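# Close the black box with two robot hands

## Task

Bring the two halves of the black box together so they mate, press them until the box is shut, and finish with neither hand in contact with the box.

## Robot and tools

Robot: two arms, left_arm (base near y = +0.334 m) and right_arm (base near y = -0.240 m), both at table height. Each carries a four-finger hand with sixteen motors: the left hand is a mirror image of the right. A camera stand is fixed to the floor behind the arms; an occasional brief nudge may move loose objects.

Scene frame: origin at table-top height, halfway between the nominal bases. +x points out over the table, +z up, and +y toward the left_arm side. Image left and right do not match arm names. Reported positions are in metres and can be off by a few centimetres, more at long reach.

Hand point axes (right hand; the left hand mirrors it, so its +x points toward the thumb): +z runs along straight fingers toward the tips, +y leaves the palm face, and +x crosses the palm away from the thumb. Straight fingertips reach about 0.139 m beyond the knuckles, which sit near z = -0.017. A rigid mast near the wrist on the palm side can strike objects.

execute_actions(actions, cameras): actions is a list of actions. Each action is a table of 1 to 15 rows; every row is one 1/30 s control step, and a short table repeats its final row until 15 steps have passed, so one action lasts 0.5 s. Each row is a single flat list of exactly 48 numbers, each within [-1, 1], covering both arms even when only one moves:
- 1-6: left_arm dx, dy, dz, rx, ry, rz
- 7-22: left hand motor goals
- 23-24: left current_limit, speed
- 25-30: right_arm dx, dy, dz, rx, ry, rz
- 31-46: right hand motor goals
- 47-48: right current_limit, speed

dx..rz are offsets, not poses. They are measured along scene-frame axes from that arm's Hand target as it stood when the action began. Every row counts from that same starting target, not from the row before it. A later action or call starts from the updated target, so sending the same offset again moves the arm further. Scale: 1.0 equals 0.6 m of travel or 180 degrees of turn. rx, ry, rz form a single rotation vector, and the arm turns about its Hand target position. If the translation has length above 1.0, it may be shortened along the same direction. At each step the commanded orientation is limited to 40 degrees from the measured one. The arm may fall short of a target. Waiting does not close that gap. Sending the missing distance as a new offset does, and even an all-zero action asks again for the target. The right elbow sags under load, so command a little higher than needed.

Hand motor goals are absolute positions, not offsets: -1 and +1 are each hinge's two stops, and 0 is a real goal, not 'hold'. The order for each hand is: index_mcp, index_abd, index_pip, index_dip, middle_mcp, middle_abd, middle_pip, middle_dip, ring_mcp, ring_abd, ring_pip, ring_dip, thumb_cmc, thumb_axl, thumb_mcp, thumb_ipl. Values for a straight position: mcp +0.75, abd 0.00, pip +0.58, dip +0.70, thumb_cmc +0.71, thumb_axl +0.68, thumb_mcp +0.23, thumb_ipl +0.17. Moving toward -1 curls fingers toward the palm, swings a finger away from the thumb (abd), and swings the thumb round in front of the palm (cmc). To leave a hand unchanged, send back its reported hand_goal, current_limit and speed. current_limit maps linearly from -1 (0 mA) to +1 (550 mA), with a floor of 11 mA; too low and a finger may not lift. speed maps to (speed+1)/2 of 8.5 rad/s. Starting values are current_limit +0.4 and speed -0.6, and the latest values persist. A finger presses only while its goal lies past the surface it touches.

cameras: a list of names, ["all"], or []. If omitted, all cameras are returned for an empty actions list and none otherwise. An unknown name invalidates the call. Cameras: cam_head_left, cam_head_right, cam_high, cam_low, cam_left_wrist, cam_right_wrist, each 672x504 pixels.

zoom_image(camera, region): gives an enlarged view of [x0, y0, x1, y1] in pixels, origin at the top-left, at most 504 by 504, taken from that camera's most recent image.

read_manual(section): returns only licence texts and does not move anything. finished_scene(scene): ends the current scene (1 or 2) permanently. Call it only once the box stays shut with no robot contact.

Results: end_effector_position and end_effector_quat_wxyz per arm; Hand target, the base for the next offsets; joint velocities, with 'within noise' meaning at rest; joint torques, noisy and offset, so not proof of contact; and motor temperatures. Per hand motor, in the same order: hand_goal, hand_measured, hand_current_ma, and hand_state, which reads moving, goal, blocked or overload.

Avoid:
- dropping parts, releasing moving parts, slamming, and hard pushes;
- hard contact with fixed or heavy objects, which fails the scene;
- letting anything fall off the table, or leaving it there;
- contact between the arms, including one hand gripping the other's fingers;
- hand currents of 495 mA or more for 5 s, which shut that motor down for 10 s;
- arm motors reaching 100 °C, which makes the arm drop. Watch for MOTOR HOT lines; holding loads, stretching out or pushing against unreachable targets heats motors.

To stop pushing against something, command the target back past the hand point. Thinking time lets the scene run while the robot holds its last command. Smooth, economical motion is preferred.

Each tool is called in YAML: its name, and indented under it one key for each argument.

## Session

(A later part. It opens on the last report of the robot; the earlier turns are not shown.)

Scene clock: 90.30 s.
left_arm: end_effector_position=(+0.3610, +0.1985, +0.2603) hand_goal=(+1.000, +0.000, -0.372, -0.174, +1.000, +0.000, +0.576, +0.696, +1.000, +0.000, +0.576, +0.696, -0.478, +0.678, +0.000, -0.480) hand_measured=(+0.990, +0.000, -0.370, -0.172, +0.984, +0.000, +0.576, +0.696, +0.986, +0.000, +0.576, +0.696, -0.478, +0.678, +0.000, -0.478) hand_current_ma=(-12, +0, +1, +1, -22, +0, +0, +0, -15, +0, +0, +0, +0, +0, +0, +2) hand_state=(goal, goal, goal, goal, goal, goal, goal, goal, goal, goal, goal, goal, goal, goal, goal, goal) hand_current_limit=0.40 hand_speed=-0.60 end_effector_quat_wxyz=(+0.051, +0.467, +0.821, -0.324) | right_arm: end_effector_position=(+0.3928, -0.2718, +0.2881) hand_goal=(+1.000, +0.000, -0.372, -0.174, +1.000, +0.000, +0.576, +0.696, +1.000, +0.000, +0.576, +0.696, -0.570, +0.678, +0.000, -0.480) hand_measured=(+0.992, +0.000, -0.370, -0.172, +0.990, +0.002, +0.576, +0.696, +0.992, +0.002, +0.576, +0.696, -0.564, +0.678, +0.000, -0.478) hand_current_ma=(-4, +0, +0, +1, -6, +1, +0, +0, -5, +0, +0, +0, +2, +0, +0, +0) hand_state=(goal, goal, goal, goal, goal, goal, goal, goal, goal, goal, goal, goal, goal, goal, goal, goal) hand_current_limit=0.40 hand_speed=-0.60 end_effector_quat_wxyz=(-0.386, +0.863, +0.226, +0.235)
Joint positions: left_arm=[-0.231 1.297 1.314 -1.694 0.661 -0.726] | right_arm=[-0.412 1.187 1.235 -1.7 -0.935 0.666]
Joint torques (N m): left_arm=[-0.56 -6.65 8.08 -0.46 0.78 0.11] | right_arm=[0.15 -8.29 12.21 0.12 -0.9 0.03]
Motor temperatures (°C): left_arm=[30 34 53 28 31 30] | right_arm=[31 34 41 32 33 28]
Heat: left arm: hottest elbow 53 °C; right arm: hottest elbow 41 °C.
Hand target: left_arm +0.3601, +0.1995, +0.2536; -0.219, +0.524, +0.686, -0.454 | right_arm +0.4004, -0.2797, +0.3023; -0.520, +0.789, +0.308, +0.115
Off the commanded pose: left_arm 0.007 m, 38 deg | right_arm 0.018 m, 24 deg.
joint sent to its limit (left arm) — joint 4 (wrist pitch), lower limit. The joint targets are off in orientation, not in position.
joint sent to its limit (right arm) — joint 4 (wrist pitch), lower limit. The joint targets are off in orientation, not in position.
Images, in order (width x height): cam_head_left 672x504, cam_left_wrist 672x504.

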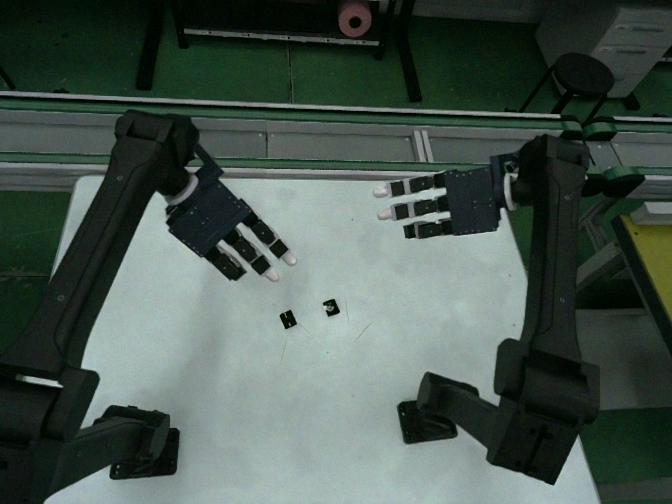

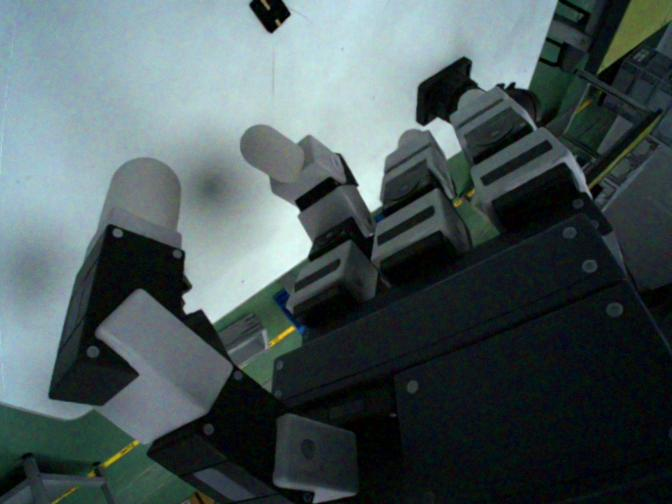

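execute_actions:
  actions:
    - [[-0.045,-0.09,-0.07,0,0,0,1,0,-0.372,-0.174,1,0,0.576,0.696,1,0,0.576,0.696,-0.479,0.678,0,-0.481,0.4,-0.6,0,0,0,0,0,0,1,0,-0.372,-0.174,1,0,0.576,0.696,1,0,0.576,0.696,-0.571,0.678,0,-0.481,0.4,-0.6]]
    - [[-0.045,-0.09,-0.07,0,0,0,1,0,-0.372,-0.174,1,0,0.576,0.696,1,0,0.576,0.696,-0.479,0.678,0,-0.481,0.4,-0.6,0,0,0,0,0,0,1,0,-0.372,-0.174,1,0,0.576,0.696,1,0,0.576,0.696,-0.571,0.678,0,-0.481,0.4,-0.6]]
  cameras: ["cam_left_wrist"]

Scene clock: 92.80 s.
left_arm: end_effector_position=(+0.3072, +0.0901, +0.1742) hand_goal=(+1.000, +0.000, -0.372, -0.174, +1.000, +0.000, +0.576, +0.696, +1.000, +0.000, +0.576, +0.696, -0.478, +0.678, +0.000, -0.480) hand_measured=(+0.990, +0.000, -0.370, -0.172, +0.984, +0.000, +0.576, +0.696, +0.986, +0.000, +0.576, +0.696, -0.478, +0.678, +0.000, -0.478) hand_current_ma=(-11, +0, +1, +1, -22, +0, +0, +0, -15, +0, +0, +0, +0, +0, +0, +2) hand_state=(goal, goal, goal, goal, goal, goal, goal, goal, goal, goal, goal, goal, goal, goal, goal, goal) hand_current_limit=0.40 hand_speed=-0.60 end_effector_quat_wxyz=(-0.092, +0.507, +0.756, -0.403) | right_arm: end_effector_position=(+0.3928, -0.2718, +0.2881) hand_goal=(+1.000, +0.000, -0.372, -0.174, +1.000, +0.000, +0.576, +0.696, +1.000, +0.000, +0.576, +0.696, -0.570, +0.678, +0.000, -0.480) hand_measured=(+0.992, +0.000, -0.370, -0.172, +0.990, +0.002, +0.576, +0.696, +0.992, +0.002, +0.576, +0.696, -0.564, +0.678, +0.000, -0.478) hand_current_ma=(-4, +0, +0, +1, -6, +1, +0, +0, -5, +0, +0, +0, +2, +0, +0, +0) hand_state=(goal, goal, goal, goal, goal, goal, goal, goal, goal, goal, goal, goal, goal, goal, goal, goal) hand_current_limit=0.40 hand_speed=-0.60 end_effector_quat_wxyz=(-0.386, +0.863, +0.226, +0.235)
Joint positions: left_arm=[-0.482 1.494 1.256 -1.696 0.79 -0.714] | right_arm=[-0.412 1.187 1.235 -1.7 -0.935 0.666]
Joint torques (N m): left_arm=[-0.67 -9.58 7.46 -0.87 1.05 0.09] | right_arm=[0.21 -8.23 12.19 0.02 -0.9 0.04]
Heat: left arm: hottest elbow 53 °C; right arm: hottest elbow 41 °C.
Hand target: left_arm +0.3062, +0.0915, +0.1696; -0.219, +0.524, +0.686, -0.454 | right_arm +0.4004, -0.2797, +0.3023; -0.520, +0.789, +0.308, +0.115
Off the commanded pose: left_arm 0.005 m, 18 deg | right_arm 0.018 m, 24 deg.
joint sent to its limit (left arm) — joint 4 (wrist pitch), lower limit. The joint targets are off in orientation, not in position.
joint sent to its limit (right arm) — joint 4 (wrist pitch), lower limit. The joint targets are off in orientation, not in position.
Images, in order (width x height): cam_left_wrist 672x504.

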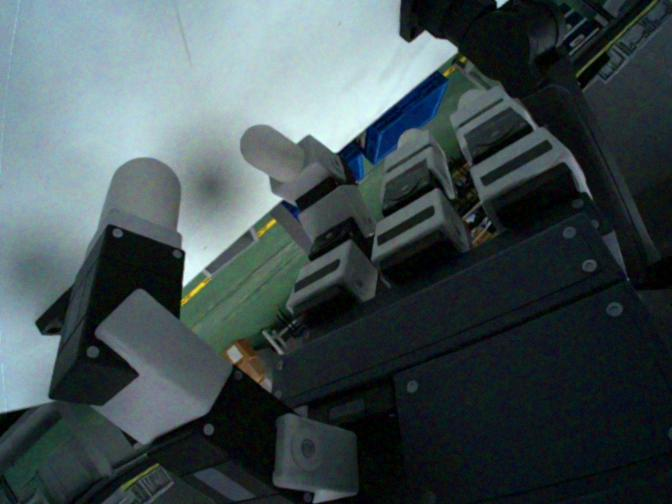

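execute_actions:
  actions:
    - [[-0.023,-0.046,-0.065,0,0,0,1,0,-0.372,-0.174,1,0,0.576,0.696,1,0,0.576,0.696,-0.479,0.678,0,-0.481,0.4,-0.6,0,0,0,0,0,0,1,0,-0.372,-0.174,1,0,0.576,0.696,1,0,0.576,0.696,-0.571,0.678,0,-0.481,0.4,-0.6]]
    - [[-0.023,-0.046,-0.065,0,0,0,1,0,-0.372,-0.174,1,0,0.576,0.696,1,0,0.576,0.696,-0.479,0.678,0,-0.481,0.4,-0.6,0,0,0,0,0,0,1,0,-0.372,-0.174,1,0,0.576,0.696,1,0,0.576,0.696,-0.571,0.678,0,-0.481,0.4,-0.6]]
  cameras: ["cam_left_wrist", "cam_head_left"]

Scene clock: 95.20 s.
left_arm: end_effector_position=(+0.2792, +0.0372, +0.0941) hand_goal=(+1.000, +0.000, -0.372, -0.174, +1.000, +0.000, +0.576, +0.696, +1.000, +0.000, +0.576, +0.696, -0.478, +0.678, +0.000, -0.480) hand_measured=(+0.990, +0.000, -0.370, -0.172, +0.984, +0.000, +0.576, +0.696, +0.986, +0.000, +0.576, +0.696, -0.478, +0.678, +0.000, -0.478) hand_current_ma=(-11, +0, +1, +1, -22, +0, +0, +0, -15, +0, +0, +0, +0, +0, +0, +2) hand_state=(goal, goal, goal, goal, goal, goal, goal, goal, goal, goal, goal, goal, goal, goal, goal, goal) hand_current_limit=0.40 hand_speed=-0.60 end_effector_quat_wxyz=(-0.186, +0.521, +0.707, -0.441) | right_arm: end_effector_position=(+0.3928, -0.2718, +0.2881) hand_goal=(+1.000, +0.000, -0.372, -0.174, +1.000, +0.000, +0.576, +0.696, +1.000, +0.000, +0.576, +0.696, -0.570, +0.678, +0.000, -0.480) hand_measured=(+0.992, +0.000, -0.370, -0.172, +0.990, +0.002, +0.576, +0.696, +0.992, +0.002, +0.576, +0.696, -0.564, +0.678, +0.000, -0.478) hand_current_ma=(-4, +0, +0, +1, -6, +1, +0, +0, -5, +0, +0, +0, +2, +0, +0, +0) hand_state=(goal, goal, goal, goal, goal, goal, goal, goal, goal, goal, goal, goal, goal, goal, goal, goal) hand_current_limit=0.40 hand_speed=-0.60 end_effector_quat_wxyz=(-0.386, +0.863, +0.226, +0.235)
Joint positions: left_arm=[-0.593 1.721 1.256 -1.696 0.861 -0.613] | right_arm=[-0.412 1.187 1.235 -1.7 -0.935 0.666]
Joint torques (N m): left_arm=[-0.97 -11.81 6.87 -1.35 1.01 0.09] | right_arm=[0.38 -8.47 12.18 0.06 -0.88 0.03]
Heat: left arm: hottest elbow 53 °C; right arm: hottest elbow 42 °C.
Hand target: left_arm +0.2785, +0.0362, +0.0916; -0.219, +0.524, +0.686, -0.454 | right_arm +0.4004, -0.2797, +0.3023; -0.520, +0.789, +0.308, +0.115
Off the commanded pose: left_arm 0.003 m, 5 deg | right_arm 0.018 m, 24 deg.
joint sent to its limit (left arm) — joint 4 (wrist pitch), lower limit. The joint targets are off in orientation, not in position.
joint sent to its limit (right arm) — joint 4 (wrist pitch), lower limit. The joint targets are off in orientation, not in position.
Images, in order (width x height): cam_head_left 672x504, cam_left_wrist 672x504.

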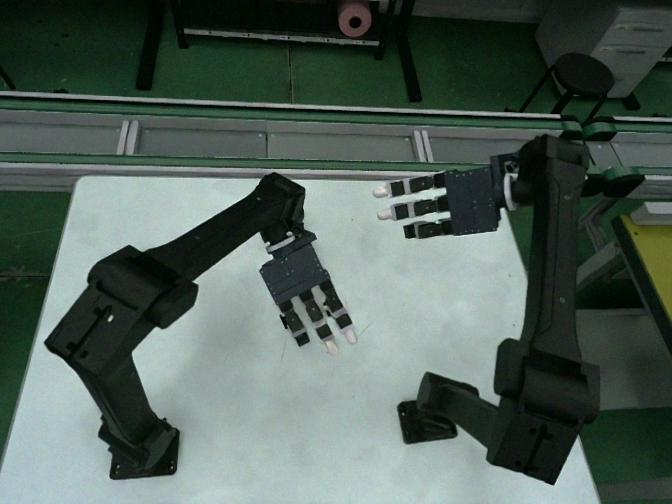

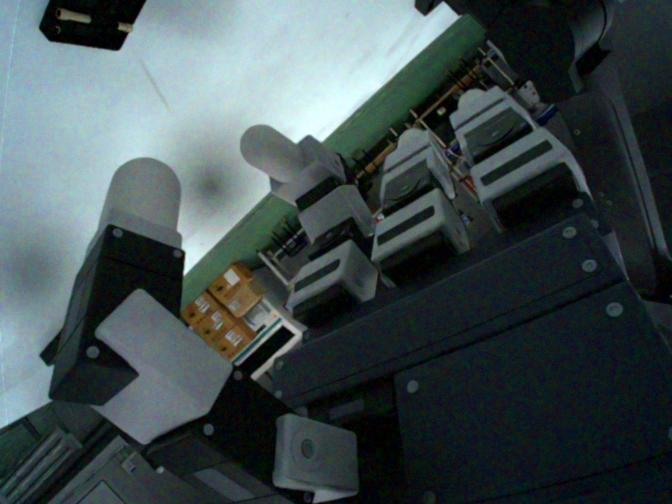

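zoom_image:
  camera: "cam_left_wrist"
  region: [30, 0, 150, 60]

Scaled by 4.200 from the camera's 672x504 image, which has a finer 960x720 frame.

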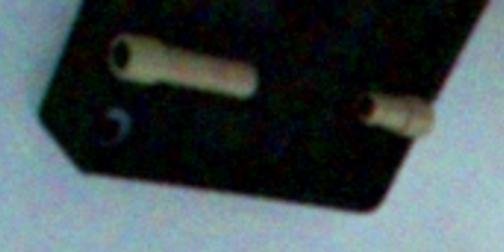

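execute_actions:
  actions:
    - [[-0.005,0.001,-0.08,0,0,0,1,0,-0.372,-0.174,1,0,0.576,0.696,1,0,0.576,0.696,-0.479,0.678,0,-0.481,0.4,-0.6,0,0,0,0,0,0,1,0,-0.372,-0.174,1,0,0.576,0.696,1,0,0.576,0.696,-0.571,0.678,0,-0.481,0.4,-0.6]]
  cameras: ["cam_left_wrist", "cam_low", "cam_high"]

Scene clock: 99.57 s.
left_arm: end_effector_position=(+0.2748, +0.0361, +0.0511) hand_goal=(+1.000, +0.000, -0.372, -0.174, +1.000, +0.000, +0.576, +0.696, +1.000, +0.000, +0.576, +0.696, -0.478, +0.678, +0.000, -0.480) hand_measured=(+0.990, +0.000, -0.370, -0.172, +0.984, +0.000, +0.576, +0.696, +0.986, +0.000, +0.576, +0.696, -0.478, +0.678, +0.000, -0.478) hand_current_ma=(-11, +0, +1, +1, -22, +0, +0, +0, -15, +0, +0, +0, +0, +0, +0, +2) hand_state=(goal, goal, goal, goal, goal, goal, goal, goal, goal, goal, goal, goal, goal, goal, goal, goal) hand_current_limit=0.40 hand_speed=-0.60 end_effector_quat_wxyz=(-0.217, +0.523, +0.689, -0.453) | right_arm: end_effector_position=(+0.3928, -0.2718, +0.2881) hand_goal=(+1.000, +0.000, -0.372, -0.174, +1.000, +0.000, +0.576, +0.696, +1.000, +0.000, +0.576, +0.696, -0.570, +0.678, +0.000, -0.480) hand_measured=(+0.992, +0.000, -0.370, -0.172, +0.990, +0.002, +0.576, +0.696, +0.992, +0.002, +0.576, +0.696, -0.564, +0.678, +0.000, -0.478) hand_current_ma=(-4, +0, +0, +1, -6, +1, +0, +0, -5, +0, +0, +0, +2, +0, +0, +0) hand_state=(goal, goal, goal, goal, goal, goal, goal, goal, goal, goal, goal, goal, goal, goal, goal, goal) hand_current_limit=0.40 hand_speed=-0.60 end_effector_quat_wxyz=(-0.386, +0.863, +0.226, +0.235)
Joint positions: left_arm=[-0.593 1.829 1.248 -1.696 0.861 -0.525] | right_arm=[-0.412 1.187 1.235 -1.7 -0.935 0.666]
Joint torques (N m): left_arm=[-0.44 -11.63 5.68 -0.81 0.84 0.09] | right_arm=[0.44 -8.35 12.23 0.1 -0.89 0.03]
Heat: left arm: hottest elbow 52 °C; right arm: hottest elbow 42 °C.
Hand target: left_arm +0.2755, +0.0369, +0.0436; -0.219, +0.524, +0.686, -0.454 | right_arm +0.4004, -0.2797, +0.3023; -0.520, +0.789, +0.308, +0.115
Off the commanded pose: left_arm 0.008 m, 0 deg | right_arm 0.018 m, 24 deg.
joint sent to its limit (right arm) — joint 4 (wrist pitch), lower limit. The joint targets are off in orientation, not in position.
Images, in order (width x height): cam_high 672x504, cam_low 672x504, cam_left_wrist 672x504.

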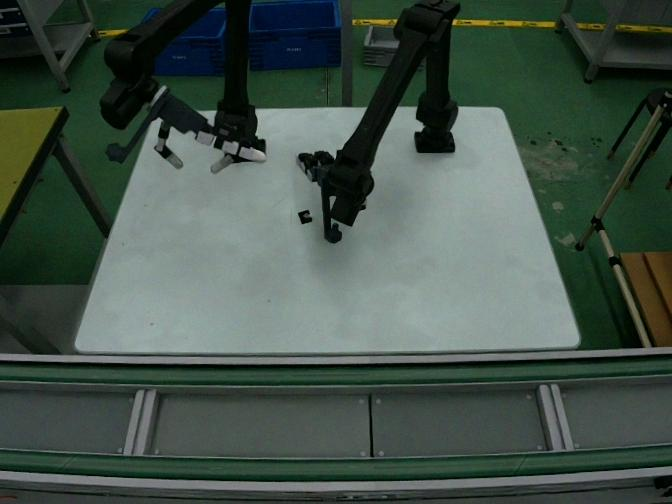

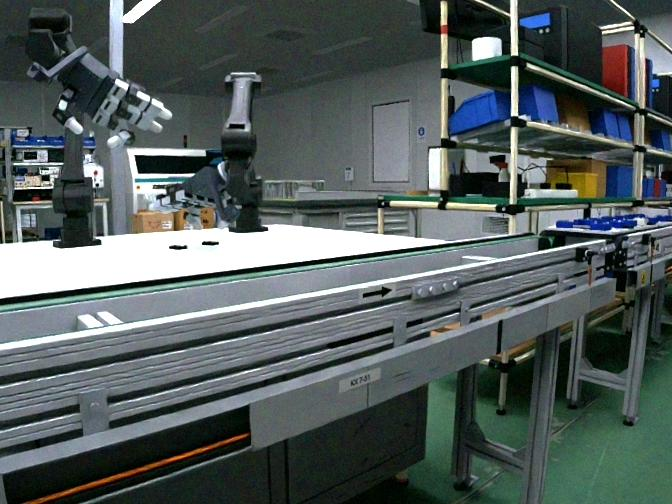

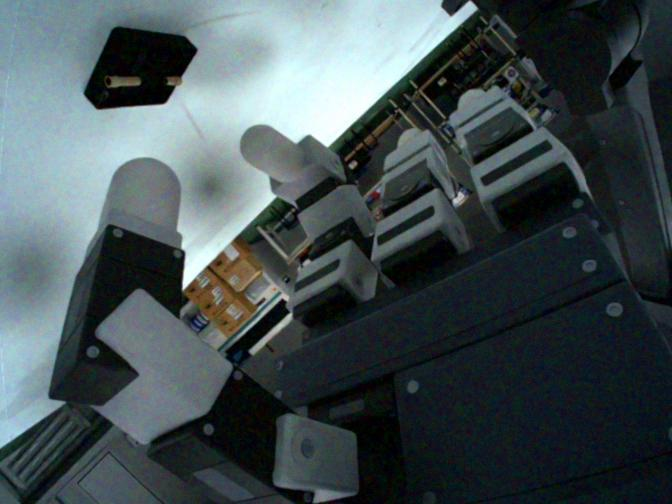

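execute_actions:
  actions:
    - [[0.0025,0.0025,-0.042,0,0,0,1,0,-0.372,-0.174,1,0,0.576,0.696,1,0,0.576,0.696,-0.479,0.678,0,-0.481,0.4,-0.6,0,0,0,0,0,0,1,0,-0.372,-0.174,1,0,0.576,0.696,1,0,0.576,0.696,-0.571,0.678,0,-0.481,0.4,-0.6]]
  cameras: ["cam_left_wrist", "cam_low", "cam_high"]

zoom_image:
  camera: "cam_left_wrist"
  region: [60, 0, 340, 210]

zoom_image:
  camera: "cam_low"
  region: [140, 160, 260, 250]

Scene clock: 103.17 s.
left_arm: end_effector_position=(+0.2771, +0.0346, +0.0306) hand_goal=(+1.000, +0.000, -0.372, -0.174, +1.000, +0.000, +0.576, +0.696, +1.000, +0.000, +0.576, +0.696, -0.478, +0.678, +0.000, -0.480) hand_measured=(+0.990, +0.000, -0.370, -0.172, +0.984, +0.000, +0.576, +0.696, +0.986, +0.000, +0.576, +0.696, -0.478, +0.678, +0.000, -0.478) hand_current_ma=(-11, +0, +1, +1, -22, +0, +0, +0, -15, +0, +0, +0, +0, +0, +0, +2) hand_state=(goal, goal, goal, goal, goal, goal, goal, goal, goal, goal, goal, goal, goal, goal, goal, goal) hand_current_limit=0.40 hand_speed=-0.60 end_effector_quat_wxyz=(-0.215, +0.527, +0.687, -0.452) | right_arm: end_effector_position=(+0.3928, -0.2718, +0.2881) hand_goal=(+1.000, +0.000, -0.372, -0.174, +1.000, +0.000, +0.576, +0.696, +1.000, +0.000, +0.576, +0.696, -0.570, +0.678, +0.000, -0.480) hand_measured=(+0.992, +0.000, -0.370, -0.172, +0.990, +0.002, +0.576, +0.696, +0.992, +0.002, +0.576, +0.696, -0.564, +0.678, +0.000, -0.478) hand_current_ma=(-4, +0, +0, +1, -6, +1, +0, +0, -5, +0, +0, +0, +2, +0, +0, +0) hand_state=(goal, goal, goal, goal, goal, goal, goal, goal, goal, goal, goal, goal, goal, goal, goal, goal) hand_current_limit=0.40 hand_speed=-0.60 end_effector_quat_wxyz=(-0.386, +0.863, +0.226, +0.235)
Joint positions: left_arm=[-0.593 1.862 1.235 -1.646 0.859 -0.519] | right_arm=[-0.412 1.187 1.235 -1.7 -0.935 0.666]
Joint torques (N m): left_arm=[1.08 -12.22 5.34 -0.68 0.79 0.06] | right_arm=[0.5 -8 12.14 0.09 -0.9 0.04]
Heat: left arm: hottest elbow 52 °C; right arm: hottest elbow 43 °C.
Hand target: left_arm +0.2770, +0.0383, +0.0185; -0.219, +0.524, +0.686, -0.454 | right_arm +0.4004, -0.2797, +0.3023; -0.520, +0.789, +0.308, +0.115
Off the commanded pose: left_arm 0.013 m, 1 deg | right_arm 0.018 m, 24 deg.
joint sent to its limit (right arm) — joint 4 (wrist pitch), lower limit. The joint targets are off in orientation, not in position.
Images, in order (width x height): cam_high 672x504, cam_low 672x504, cam_left_wrist 672x504.

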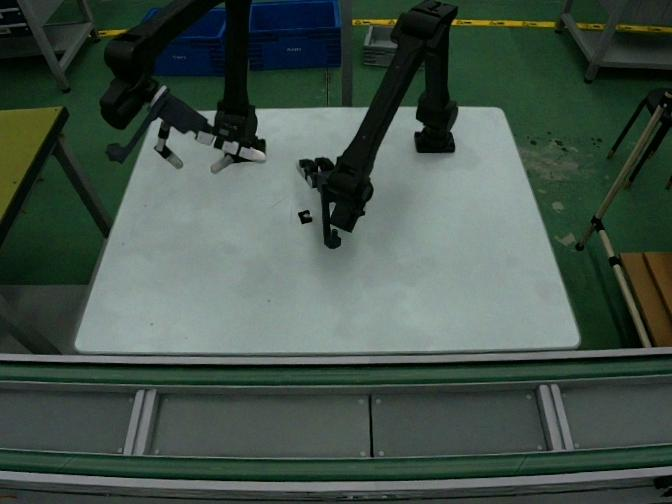

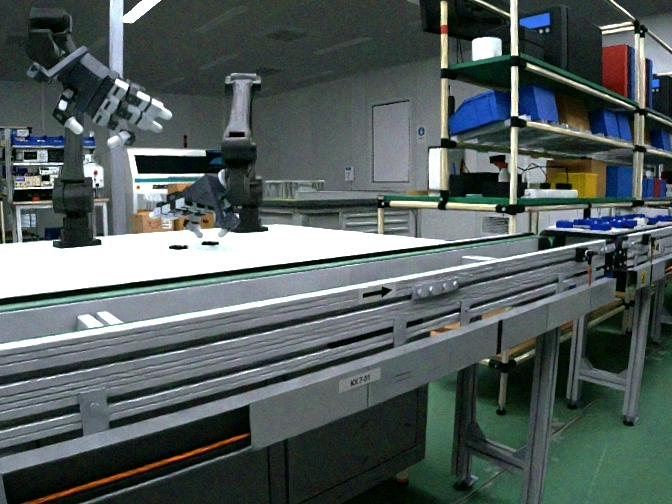

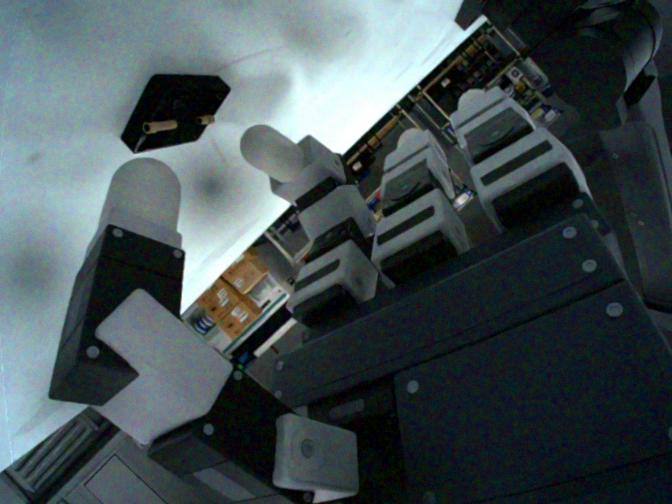

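Scaled by 1.800 from the camera's 672x504 image, which has a finer 960x720 frame.

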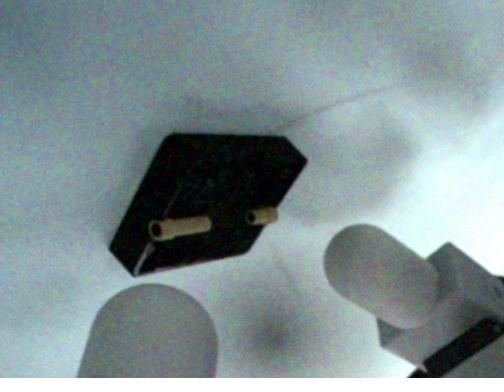

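Scaled by 4.200 from the camera's 672x504 image, which has a finer 960x720 frame.

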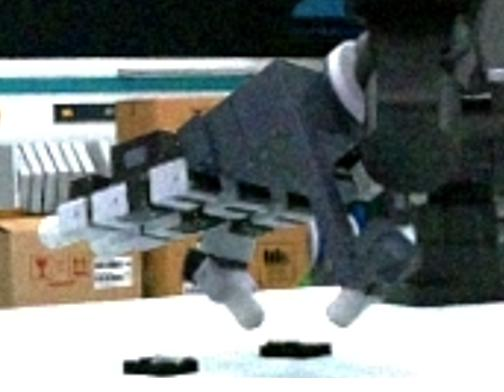

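execute_actions:
  actions:
    - [[-0.0067,0,-0.028,0,0,0,1,0,-0.372,-0.174,1,0,0.576,0.696,1,0,0.576,0.696,-0.479,0.678,0,-0.481,0.4,-0.6,0,0,0,0,0,0,1,0,-0.372,-0.174,1,0,0.576,0.696,1,0,0.576,0.696,-0.571,0.678,0,-0.481,0.4,-0.6]]
  cameras: ["cam_left_wrist", "cam_low"]

zoom_image:
  camera: "cam_left_wrist"
  region: [60, 0, 340, 210]

zoom_image:
  camera: "cam_low"
  region: [140, 160, 260, 250]

Scene clock: 106.20 s.
left_arm: end_effector_position=(+0.2755, +0.0352, +0.0161) hand_goal=(+1.000, +0.000, -0.372, -0.174, +1.000, +0.000, +0.576, +0.696, +1.000, +0.000, +0.576, +0.696, -0.478, +0.678, +0.000, -0.480) hand_measured=(+0.994, +0.000, -0.378, -0.178, +0.984, +0.000, +0.576, +0.696, +0.986, +0.000, +0.576, +0.696, -0.478, +0.678, +0.000, -0.478) hand_current_ma=(-6, +0, -4, -3, -22, +0, +0, +0, -15, +0, +0, +0, +0, +0, +0, +2) hand_state=(goal, goal, goal, goal, goal, goal, goal, goal, goal, goal, goal, goal, goal, goal, goal, goal) hand_current_limit=0.40 hand_speed=-0.60 end_effector_quat_wxyz=(-0.212, +0.528, +0.687, -0.453) | right_arm: end_effector_position=(+0.3928, -0.2718, +0.2881) hand_goal=(+1.000, +0.000, -0.372, -0.174, +1.000, +0.000, +0.576, +0.696, +1.000, +0.000, +0.576, +0.696, -0.570, +0.678, +0.000, -0.480) hand_measured=(+0.992, +0.000, -0.370, -0.172, +0.990, +0.002, +0.576, +0.696, +0.992, +0.002, +0.576, +0.696, -0.564, +0.678, +0.000, -0.478) hand_current_ma=(-4, +0, +0, +1, -6, +1, +0, +0, -5, +0, +0, +0, +2, +0, +0, +0) hand_state=(goal, goal, goal, goal, goal, goal, goal, goal, goal, goal, goal, goal, goal, goal, goal, goal) hand_current_limit=0.40 hand_speed=-0.60 end_effector_quat_wxyz=(-0.386, +0.863, +0.226, +0.235)
Joint positions: left_arm=[-0.593 1.878 1.214 -1.603 0.861 -0.519] | right_arm=[-0.412 1.187 1.235 -1.7 -0.935 0.666]
Joint torques (N m): left_arm=[-0.85 -12.1 4.66 -0.36 0.86 0.04] | right_arm=[0.38 -8.18 12.22 0.12 -0.89 0.02]
Heat: left arm: hottest elbow 51 °C; right arm: hottest elbow 43 °C.
Hand target: left_arm +0.2729, +0.0384, +0.0015; -0.219, +0.524, +0.686, -0.454 | right_arm +0.4004, -0.2797, +0.3023; -0.520, +0.789, +0.308, +0.115
Off the commanded pose: left_arm 0.015 m, 1 deg | right_arm 0.018 m, 24 deg.
joint sent to its limit (right arm) — joint 4 (wrist pitch), lower limit. The joint targets are off in orientation, not in position.
Images, in order (width x height): cam_low 672x504, cam_left_wrist 672x504.

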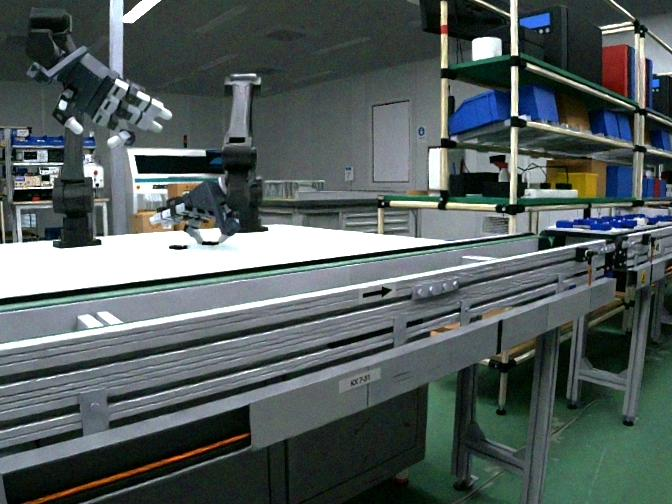

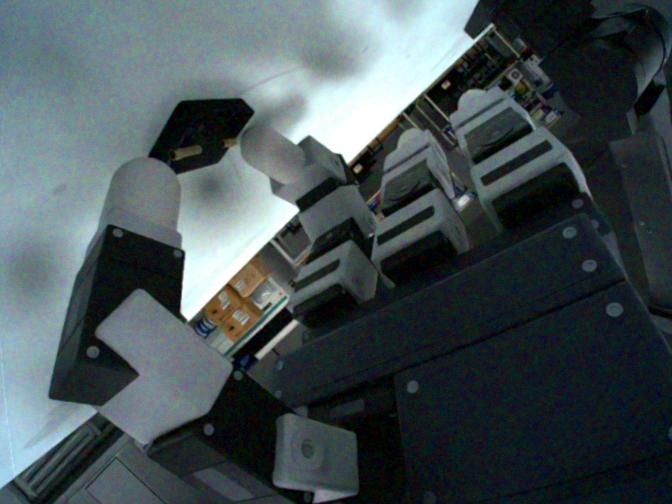

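Scaled by 1.800 from the camera's 672x504 image, which has a finer 960x720 frame.

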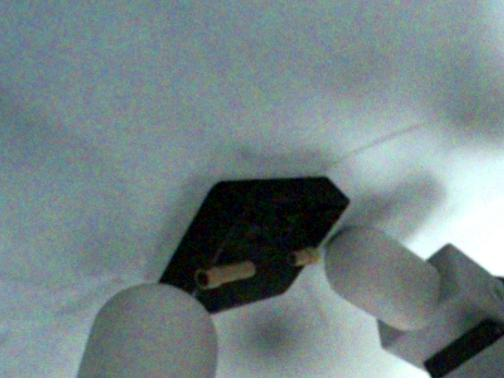

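Scaled by 4.200 from the camera's 672x504 image, which has a finer 960x720 frame.

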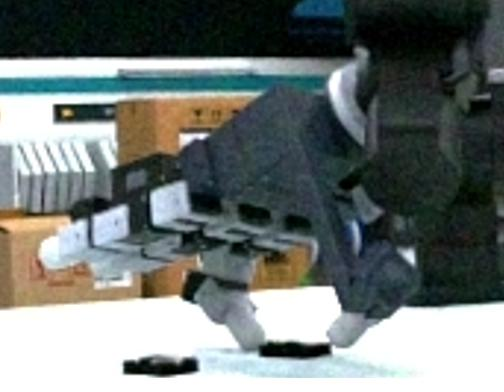

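execute_actions:
  actions:
    - [[0,0,0.006,0,0,0,1,0,-0.445,-0.101,1,0,0.576,0.696,1,0,0.576,0.696,-0.479,0.678,-0.022,-0.373,0.4,-0.8,0,0,0,0,0,0,1,0,-0.372,-0.174,1,0,0.576,0.696,1,0,0.576,0.696,-0.571,0.678,0,-0.481,0.4,-0.6]]
    - [[-0.0117,-0.0045,0,0,0,0,1,0,-0.445,-0.101,1,0,0.576,0.696,1,0,0.576,0.696,-0.479,0.678,-0.022,-0.373,0.4,-0.8,0,0,0,0,0,0,1,0,-0.372,-0.174,1,0,0.576,0.696,1,0,0.576,0.696,-0.571,0.678,0,-0.481,0.4,-0.6]]
  cameras: ["cam_left_wrist", "cam_low"]

zoom_image:
  camera: "cam_left_wrist"
  region: [60, 0, 340, 210]

zoom_image:
  camera: "cam_low"
  region: [160, 200, 260, 260]

Scene clock: 112.83 s.
left_arm: end_effector_position=(+0.2730, +0.0345, +0.0158) hand_goal=(+1.000, +0.000, -0.444, -0.100, +1.000, +0.000, +0.576, +0.696, +1.000, +0.000, +0.576, +0.696, -0.478, +0.678, -0.022, -0.372) hand_measured=(+1.000, +0.000, -0.438, -0.108, +0.984, +0.000, +0.576, +0.696, +0.986, +0.000, +0.576, +0.696, -0.482, +0.676, -0.020, -0.376) hand_current_ma=(+0, +0, +4, -6, -22, +0, +0, +0, -15, +0, +0, +0, -2, -1, +1, -5) hand_state=(goal, goal, goal, goal, goal, goal, goal, goal, goal, goal, goal, goal, goal, goal, goal, goal) hand_current_limit=0.40 hand_speed=-0.80 end_effector_quat_wxyz=(-0.213, +0.523, +0.688, -0.456) | right_arm: end_effector_position=(+0.3928, -0.2718, +0.2881) hand_goal=(+1.000, +0.000, -0.372, -0.174, +1.000, +0.000, +0.576, +0.696, +1.000, +0.000, +0.576, +0.696, -0.570, +0.678, +0.000, -0.480) hand_measured=(+0.992, +0.000, -0.370, -0.172, +0.990, +0.002, +0.576, +0.696, +0.992, +0.002, +0.576, +0.696, -0.564, +0.678, +0.000, -0.478) hand_current_ma=(-4, +0, +0, +1, -6, +1, +0, +0, -5, +0, +0, +0, +2, +0, +0, +0) hand_state=(goal, goal, goal, goal, goal, goal, goal, goal, goal, goal, goal, goal, goal, goal, goal, goal) hand_current_limit=0.40 hand_speed=-0.60 end_effector_quat_wxyz=(-0.386, +0.863, +0.226, +0.235)
Joint positions: left_arm=[-0.595 1.878 1.21 -1.602 0.87 -0.525] | right_arm=[-0.412 1.187 1.235 -1.7 -0.935 0.666]
Joint torques (N m): left_arm=[-1.26 -13.39 4.05 -0.13 0.84 -0.02] | right_arm=[0.44 -8.12 12.26 0.09 -0.88 0.03]
Heat: left arm: hottest elbow 50 °C; right arm: hottest elbow 44 °C.
Hand target: left_arm +0.2660, +0.0357, +0.0052; -0.219, +0.524, +0.686, -0.454 | right_arm +0.4004, -0.2797, +0.3023; -0.520, +0.789, +0.308, +0.115
Off the commanded pose: left_arm 0.013 m, 1 deg | right_arm 0.018 m, 24 deg.
joint sent to its limit (right arm) — joint 4 (wrist pitch), lower limit. The joint targets are off in orientation, not in position.
Images, in order (width x height): cam_low 672x504, cam_left_wrist 672x504.

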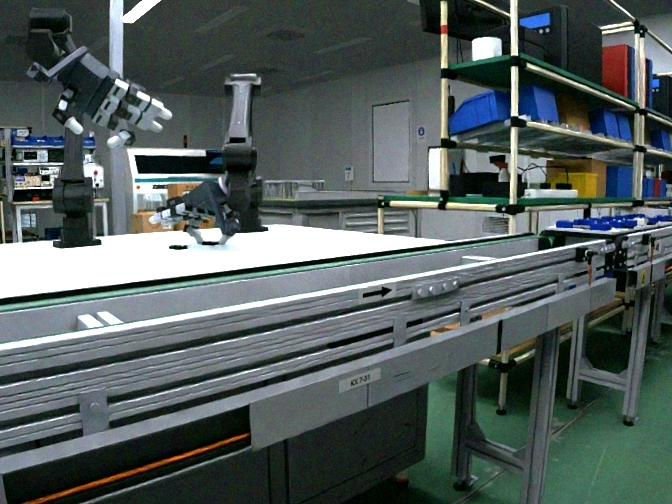

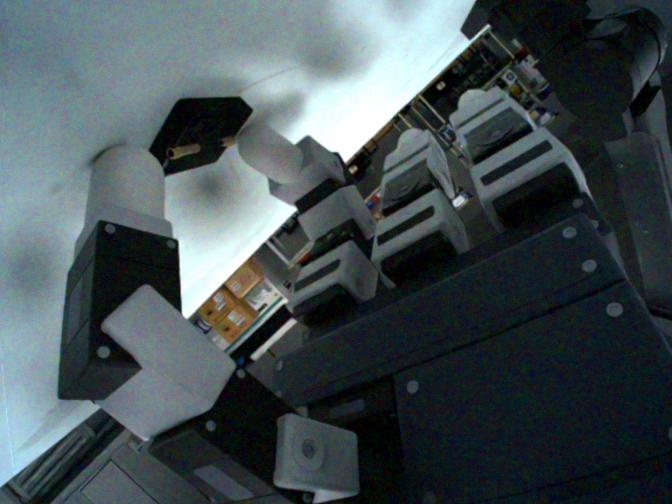

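Scaled by 1.800 from the camera's 672x504 image, which has a finer 960x720 frame.

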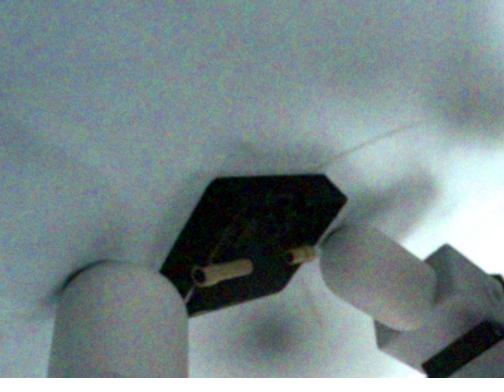

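Scaled by 5.040 from the camera's 672x504 image, which has a finer 960x720 frame.

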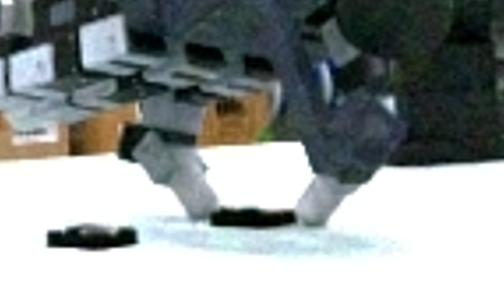

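execute_actions:
  actions:
    - [[0,0,0.010,0,0,0,1,0,-0.445,-0.101,1,0,0.576,0.696,1,0,0.576,0.696,-0.479,0.678,-0.022,-0.373,0.4,-0.8,0,0,0,0,0,0,1,0,-0.372,-0.174,1,0,0.576,0.696,1,0,0.576,0.696,-0.571,0.678,0,-0.481,0.4,-0.6]]
  cameras: ["cam_left_wrist"]

zoom_image:
  camera: "cam_left_wrist"
  region: [60, 0, 340, 210]

Scene clock: 114.23 s.
left_arm: end_effector_position=(+0.2730, +0.0343, +0.0162) hand_goal=(+1.000, +0.000, -0.444, -0.100, +1.000, +0.000, +0.576, +0.696, +1.000, +0.000, +0.576, +0.696, -0.478, +0.678, -0.022, -0.372) hand_measured=(+1.000, +0.000, -0.438, -0.106, +0.984, +0.000, +0.576, +0.696, +0.986, +0.000, +0.576, +0.696, -0.482, +0.676, -0.020, -0.376) hand_current_ma=(+0, +0, +4, -5, -22, +0, +0, +0, -15, +0, +0, +0, -2, -1, +1, -5) hand_state=(goal, goal, goal, goal, goal, goal, goal, goal, goal, goal, goal, goal, goal, goal, goal, goal) hand_current_limit=0.40 hand_speed=-0.80 end_effector_quat_wxyz=(-0.213, +0.524, +0.688, -0.456) | right_arm: end_effector_position=(+0.3928, -0.2718, +0.2881) hand_goal=(+1.000, +0.000, -0.372, -0.174, +1.000, +0.000, +0.576, +0.696, +1.000, +0.000, +0.576, +0.696, -0.570, +0.678, +0.000, -0.480) hand_measured=(+0.992, +0.000, -0.370, -0.172, +0.990, +0.002, +0.576, +0.696, +0.992, +0.002, +0.576, +0.696, -0.564, +0.678, +0.000, -0.478) hand_current_ma=(-4, +0, +0, +1, -6, +1, +0, +0, -5, +0, +0, +0, +2, +0, +0, +0) hand_state=(goal, goal, goal, goal, goal, goal, goal, goal, goal, goal, goal, goal, goal, goal, goal, goal) hand_current_limit=0.40 hand_speed=-0.60 end_effector_quat_wxyz=(-0.386, +0.863, +0.226, +0.235)
Joint positions: left_arm=[-0.596 1.877 1.21 -1.602 0.87 -0.526] | right_arm=[-0.412 1.187 1.235 -1.7 -0.935 0.666]
Joint torques (N m): left_arm=[-0.97 -13.04 4.52 -0.77 0.86 -0.09] | right_arm=[0.32 -8.23 12.21 0.03 -0.9 0.04]
Heat: left arm: hottest elbow 50 °C; right arm: hottest elbow 44 °C.
Hand target: left_arm +0.2659, +0.0357, +0.0113; -0.219, +0.524, +0.686, -0.454 | right_arm +0.4004, -0.2797, +0.3023; -0.520, +0.789, +0.308, +0.115
Off the commanded pose: left_arm 0.009 m, 1 deg | right_arm 0.018 m, 24 deg.
joint sent to its limit (right arm) — joint 4 (wrist pitch), lower limit. The joint targets are off in orientation, not in position.
Images, in order (width x height): cam_left_wrist 672x504.

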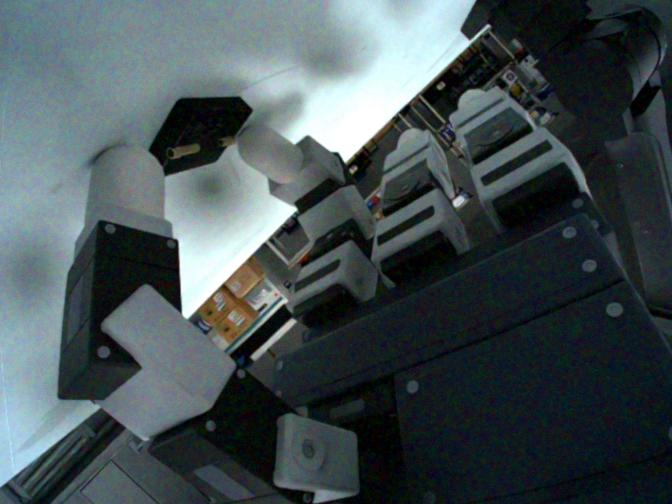

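Scaled by 1.800 from the camera's 672x504 image, which has a finer 960x720 frame.

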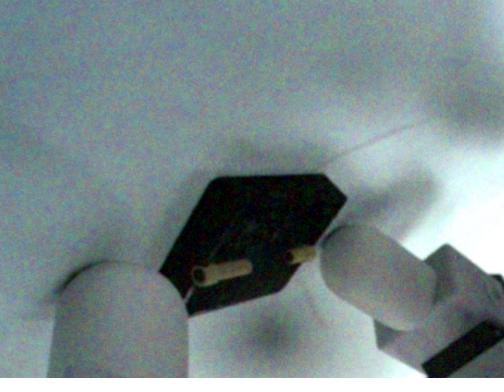

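execute_actions:
  actions:
    - [[-0.004,0,0.018,0,0,0,1,0,-0.445,-0.101,1,0,0.576,0.696,1,0,0.576,0.696,-0.479,0.678,-0.022,-0.373,0.4,-0.8,0,0,0,0,0,0,1,0,-0.372,-0.174,1,0,0.576,0.696,1,0,0.576,0.696,-0.571,0.678,0,-0.481,0.4,-0.6]]
  cameras: ["cam_left_wrist"]

zoom_image:
  camera: "cam_left_wrist"
  region: [60, 0, 340, 210]

Scene clock: 115.77 s.
left_arm: end_effector_position=(+0.2734, +0.0333, +0.0196) hand_goal=(+1.000, +0.000, -0.444, -0.100, +1.000, +0.000, +0.576, +0.696, +1.000, +0.000, +0.576, +0.696, -0.478, +0.678, -0.022, -0.372) hand_measured=(+0.996, +0.000, -0.442, -0.102, +0.984, +0.000, +0.576, +0.696, +0.986, +0.000, +0.576, +0.696, -0.480, +0.676, -0.020, -0.374) hand_current_ma=(-3, +0, +1, -1, -22, +0, +0, +0, -15, +0, +0, +0, -1, -1, +1, -1) hand_state=(goal, goal, goal, goal, goal, goal, goal, goal, goal, goal, goal, goal, goal, goal, goal, goal) hand_current_limit=0.40 hand_speed=-0.80 end_effector_quat_wxyz=(-0.210, +0.527, +0.687, -0.455) | right_arm: end_effector_position=(+0.3928, -0.2718, +0.2881) hand_goal=(+1.000, +0.000, -0.372, -0.174, +1.000, +0.000, +0.576, +0.696, +1.000, +0.000, +0.576, +0.696, -0.570, +0.678, +0.000, -0.480) hand_measured=(+0.992, +0.000, -0.370, -0.172, +0.990, +0.002, +0.576, +0.696, +0.992, +0.002, +0.576, +0.696, -0.564, +0.678, +0.000, -0.478) hand_current_ma=(-4, +0, +0, +1, -6, +1, +0, +0, -5, +0, +0, +0, +2, +0, +0, +0) hand_state=(goal, goal, goal, goal, goal, goal, goal, goal, goal, goal, goal, goal, goal, goal, goal, goal) hand_current_limit=0.40 hand_speed=-0.60 end_effector_quat_wxyz=(-0.386, +0.863, +0.226, +0.235)
Joint positions: left_arm=[-0.597 1.868 1.21 -1.602 0.87 -0.526] | right_arm=[-0.412 1.187 1.235 -1.7 -0.935 0.666]
Joint torques (N m): left_arm=[-1.32 -14.8 4.46 -1.51 0.94 -0.06] | right_arm=[0.5 -8 12.27 0.02 -0.9 0.03]
Heat: left arm: hottest elbow 50 °C; right arm: hottest elbow 45 °C.
Hand target: left_arm +0.2636, +0.0357, +0.0220; -0.219, +0.524, +0.686, -0.454 | right_arm +0.4004, -0.2797, +0.3023; -0.520, +0.789, +0.308, +0.115
Off the commanded pose: left_arm 0.010 m, 1 deg | right_arm 0.018 m, 24 deg.
joint sent to its limit (right arm) — joint 4 (wrist pitch), lower limit. The joint targets are off in orientation, not in position.
Images, in order (width x height): cam_left_wrist 672x504.

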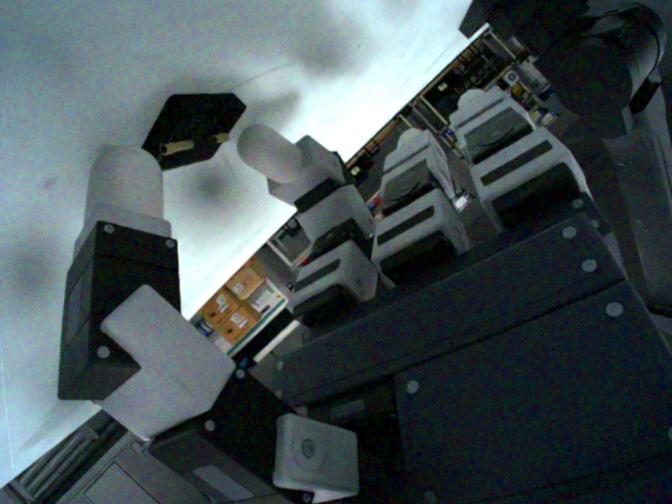

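Scaled by 1.800 from the camera's 672x504 image, which has a finer 960x720 frame.

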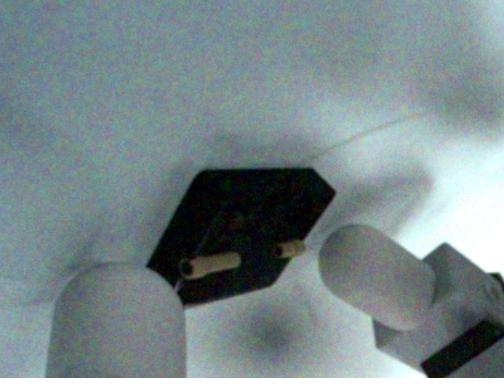

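execute_actions:
  actions:
    - [[0,0,-0.006,0,0,0,1,0,-0.664,0.116,1,0,0.576,0.696,1,0,0.576,0.696,-0.479,0.678,-0.135,-0.286,0.2,-0.85,0,0,0,0,0,0,1,0,-0.372,-0.174,1,0,0.576,0.696,1,0,0.576,0.696,-0.571,0.678,0,-0.481,0.4,-0.6]]
  cameras: ["cam_left_wrist", "cam_low"]

zoom_image:
  camera: "cam_left_wrist"
  region: [60, 40, 300, 220]

zoom_image:
  camera: "cam_low"
  region: [160, 200, 260, 260]

Scene clock: 120.30 s.
left_arm: end_effector_position=(+0.2710, +0.0350, +0.0183) hand_goal=(+1.000, +0.000, -0.664, +0.116, +1.000, +0.000, +0.576, +0.696, +1.000, +0.000, +0.576, +0.696, -0.478, +0.678, -0.134, -0.286) hand_measured=(+0.996, +0.000, -0.660, +0.114, +0.984, +0.000, +0.576, +0.696, +0.986, +0.000, +0.576, +0.696, -0.480, +0.676, -0.130, -0.288) hand_current_ma=(-3, +0, +2, -1, -22, +0, +0, +0, -15, +0, +0, +0, -1, -1, +3, -1) hand_state=(goal, goal, goal, goal, goal, goal, goal, goal, goal, goal, goal, goal, goal, goal, goal, goal) hand_current_limit=0.20 hand_speed=-0.85 end_effector_quat_wxyz=(-0.212, +0.525, +0.687, -0.455) | right_arm: end_effector_position=(+0.3928, -0.2718, +0.2881) hand_goal=(+1.000, +0.000, -0.372, -0.174, +1.000, +0.000, +0.576, +0.696, +1.000, +0.000, +0.576, +0.696, -0.570, +0.678, +0.000, -0.480) hand_measured=(+0.992, +0.000, -0.370, -0.172, +0.990, +0.002, +0.576, +0.696, +0.992, +0.002, +0.576, +0.696, -0.564, +0.678, +0.000, -0.478) hand_current_ma=(-4, +0, +0, +1, -6, +1, +0, +0, -5, +0, +0, +0, +2, +0, +0, +0) hand_state=(goal, goal, goal, goal, goal, goal, goal, goal, goal, goal, goal, goal, goal, goal, goal, goal) hand_current_limit=0.40 hand_speed=-0.60 end_effector_quat_wxyz=(-0.386, +0.863, +0.226, +0.235)
Joint positions: left_arm=[-0.597 1.868 1.203 -1.602 0.87 -0.526] | right_arm=[-0.412 1.187 1.235 -1.7 -0.935 0.666]
Joint torques (N m): left_arm=[-1.38 -14.92 4.78 -1.26 0.94 -0.06] | right_arm=[0.32 -8.18 12.23 0.1 -0.88 0.04]
Heat: left arm: hottest elbow 50 °C; right arm: hottest elbow 45 °C.
Hand target: left_arm +0.2636, +0.0358, +0.0184; -0.219, +0.524, +0.686, -0.454 | right_arm +0.4004, -0.2797, +0.3023; -0.520, +0.789, +0.308, +0.115
Off the commanded pose: left_arm 0.007 m, 1 deg | right_arm 0.018 m, 24 deg.
joint sent to its limit (right arm) — joint 4 (wrist pitch), lower limit. The joint targets are off in orientation, not in position.
Images, in order (width x height): cam_low 672x504, cam_left_wrist 672x504.

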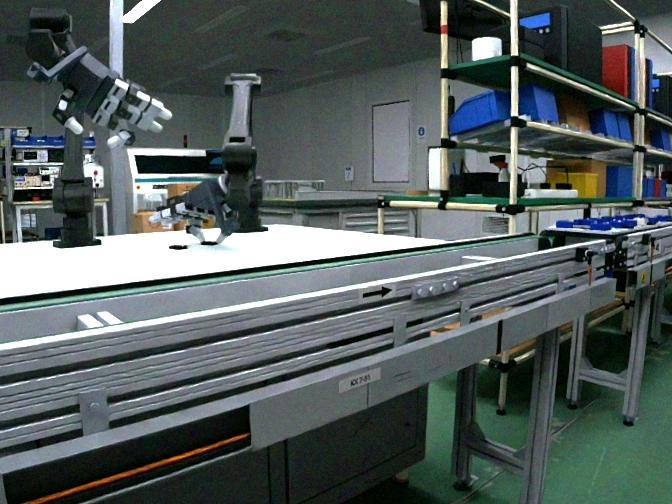

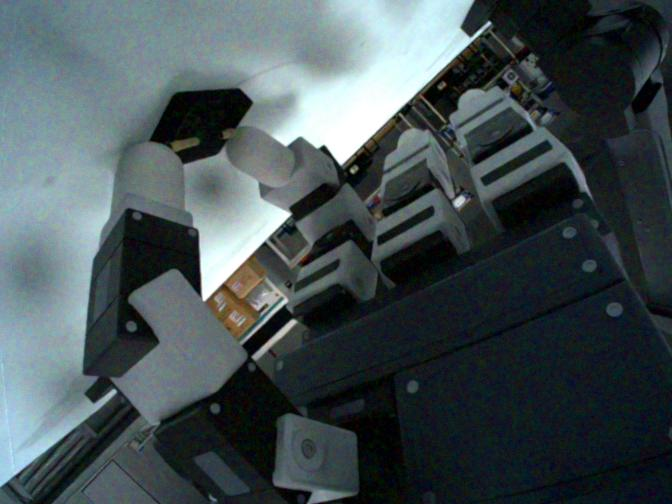

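Scaled by 2.100 from the camera's 672x504 image, which has a finer 960x720 frame.

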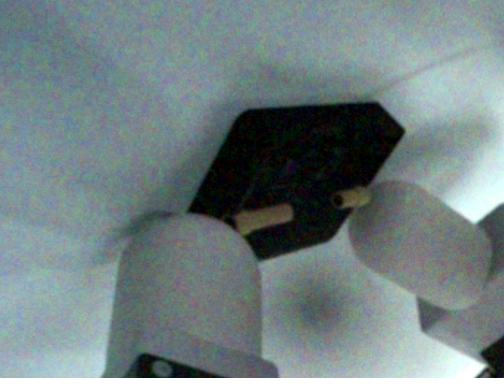

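Scaled by 5.040 from the camera's 672x504 image, which has a finer 960x720 frame.

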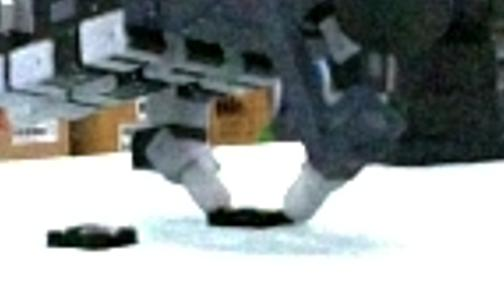

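zoom_image:
  camera: "cam_low"
  region: [190, 225, 230, 255]

zoom_image:
  camera: "cam_left_wrist"
  region: [100, 60, 300, 210]

Scaled by 12.600 from the camera's 672x504 image, which has a finer 960x720 frame.

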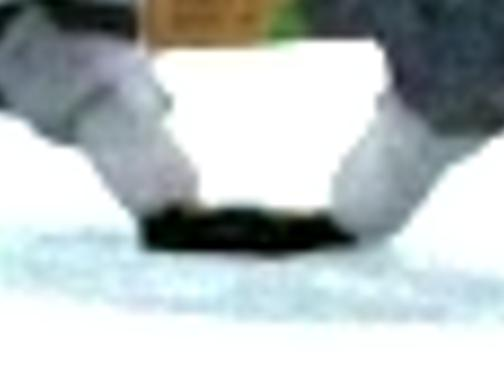

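Scaled by 2.520 from the camera's 672x504 image, which has a finer 960x720 frame.

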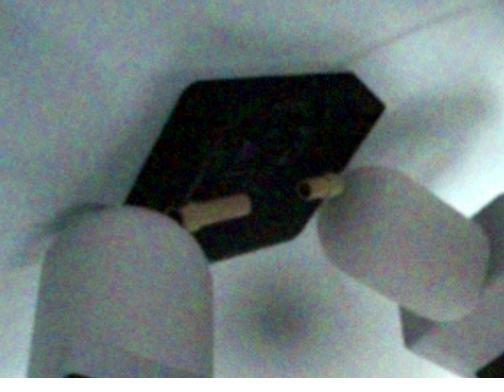

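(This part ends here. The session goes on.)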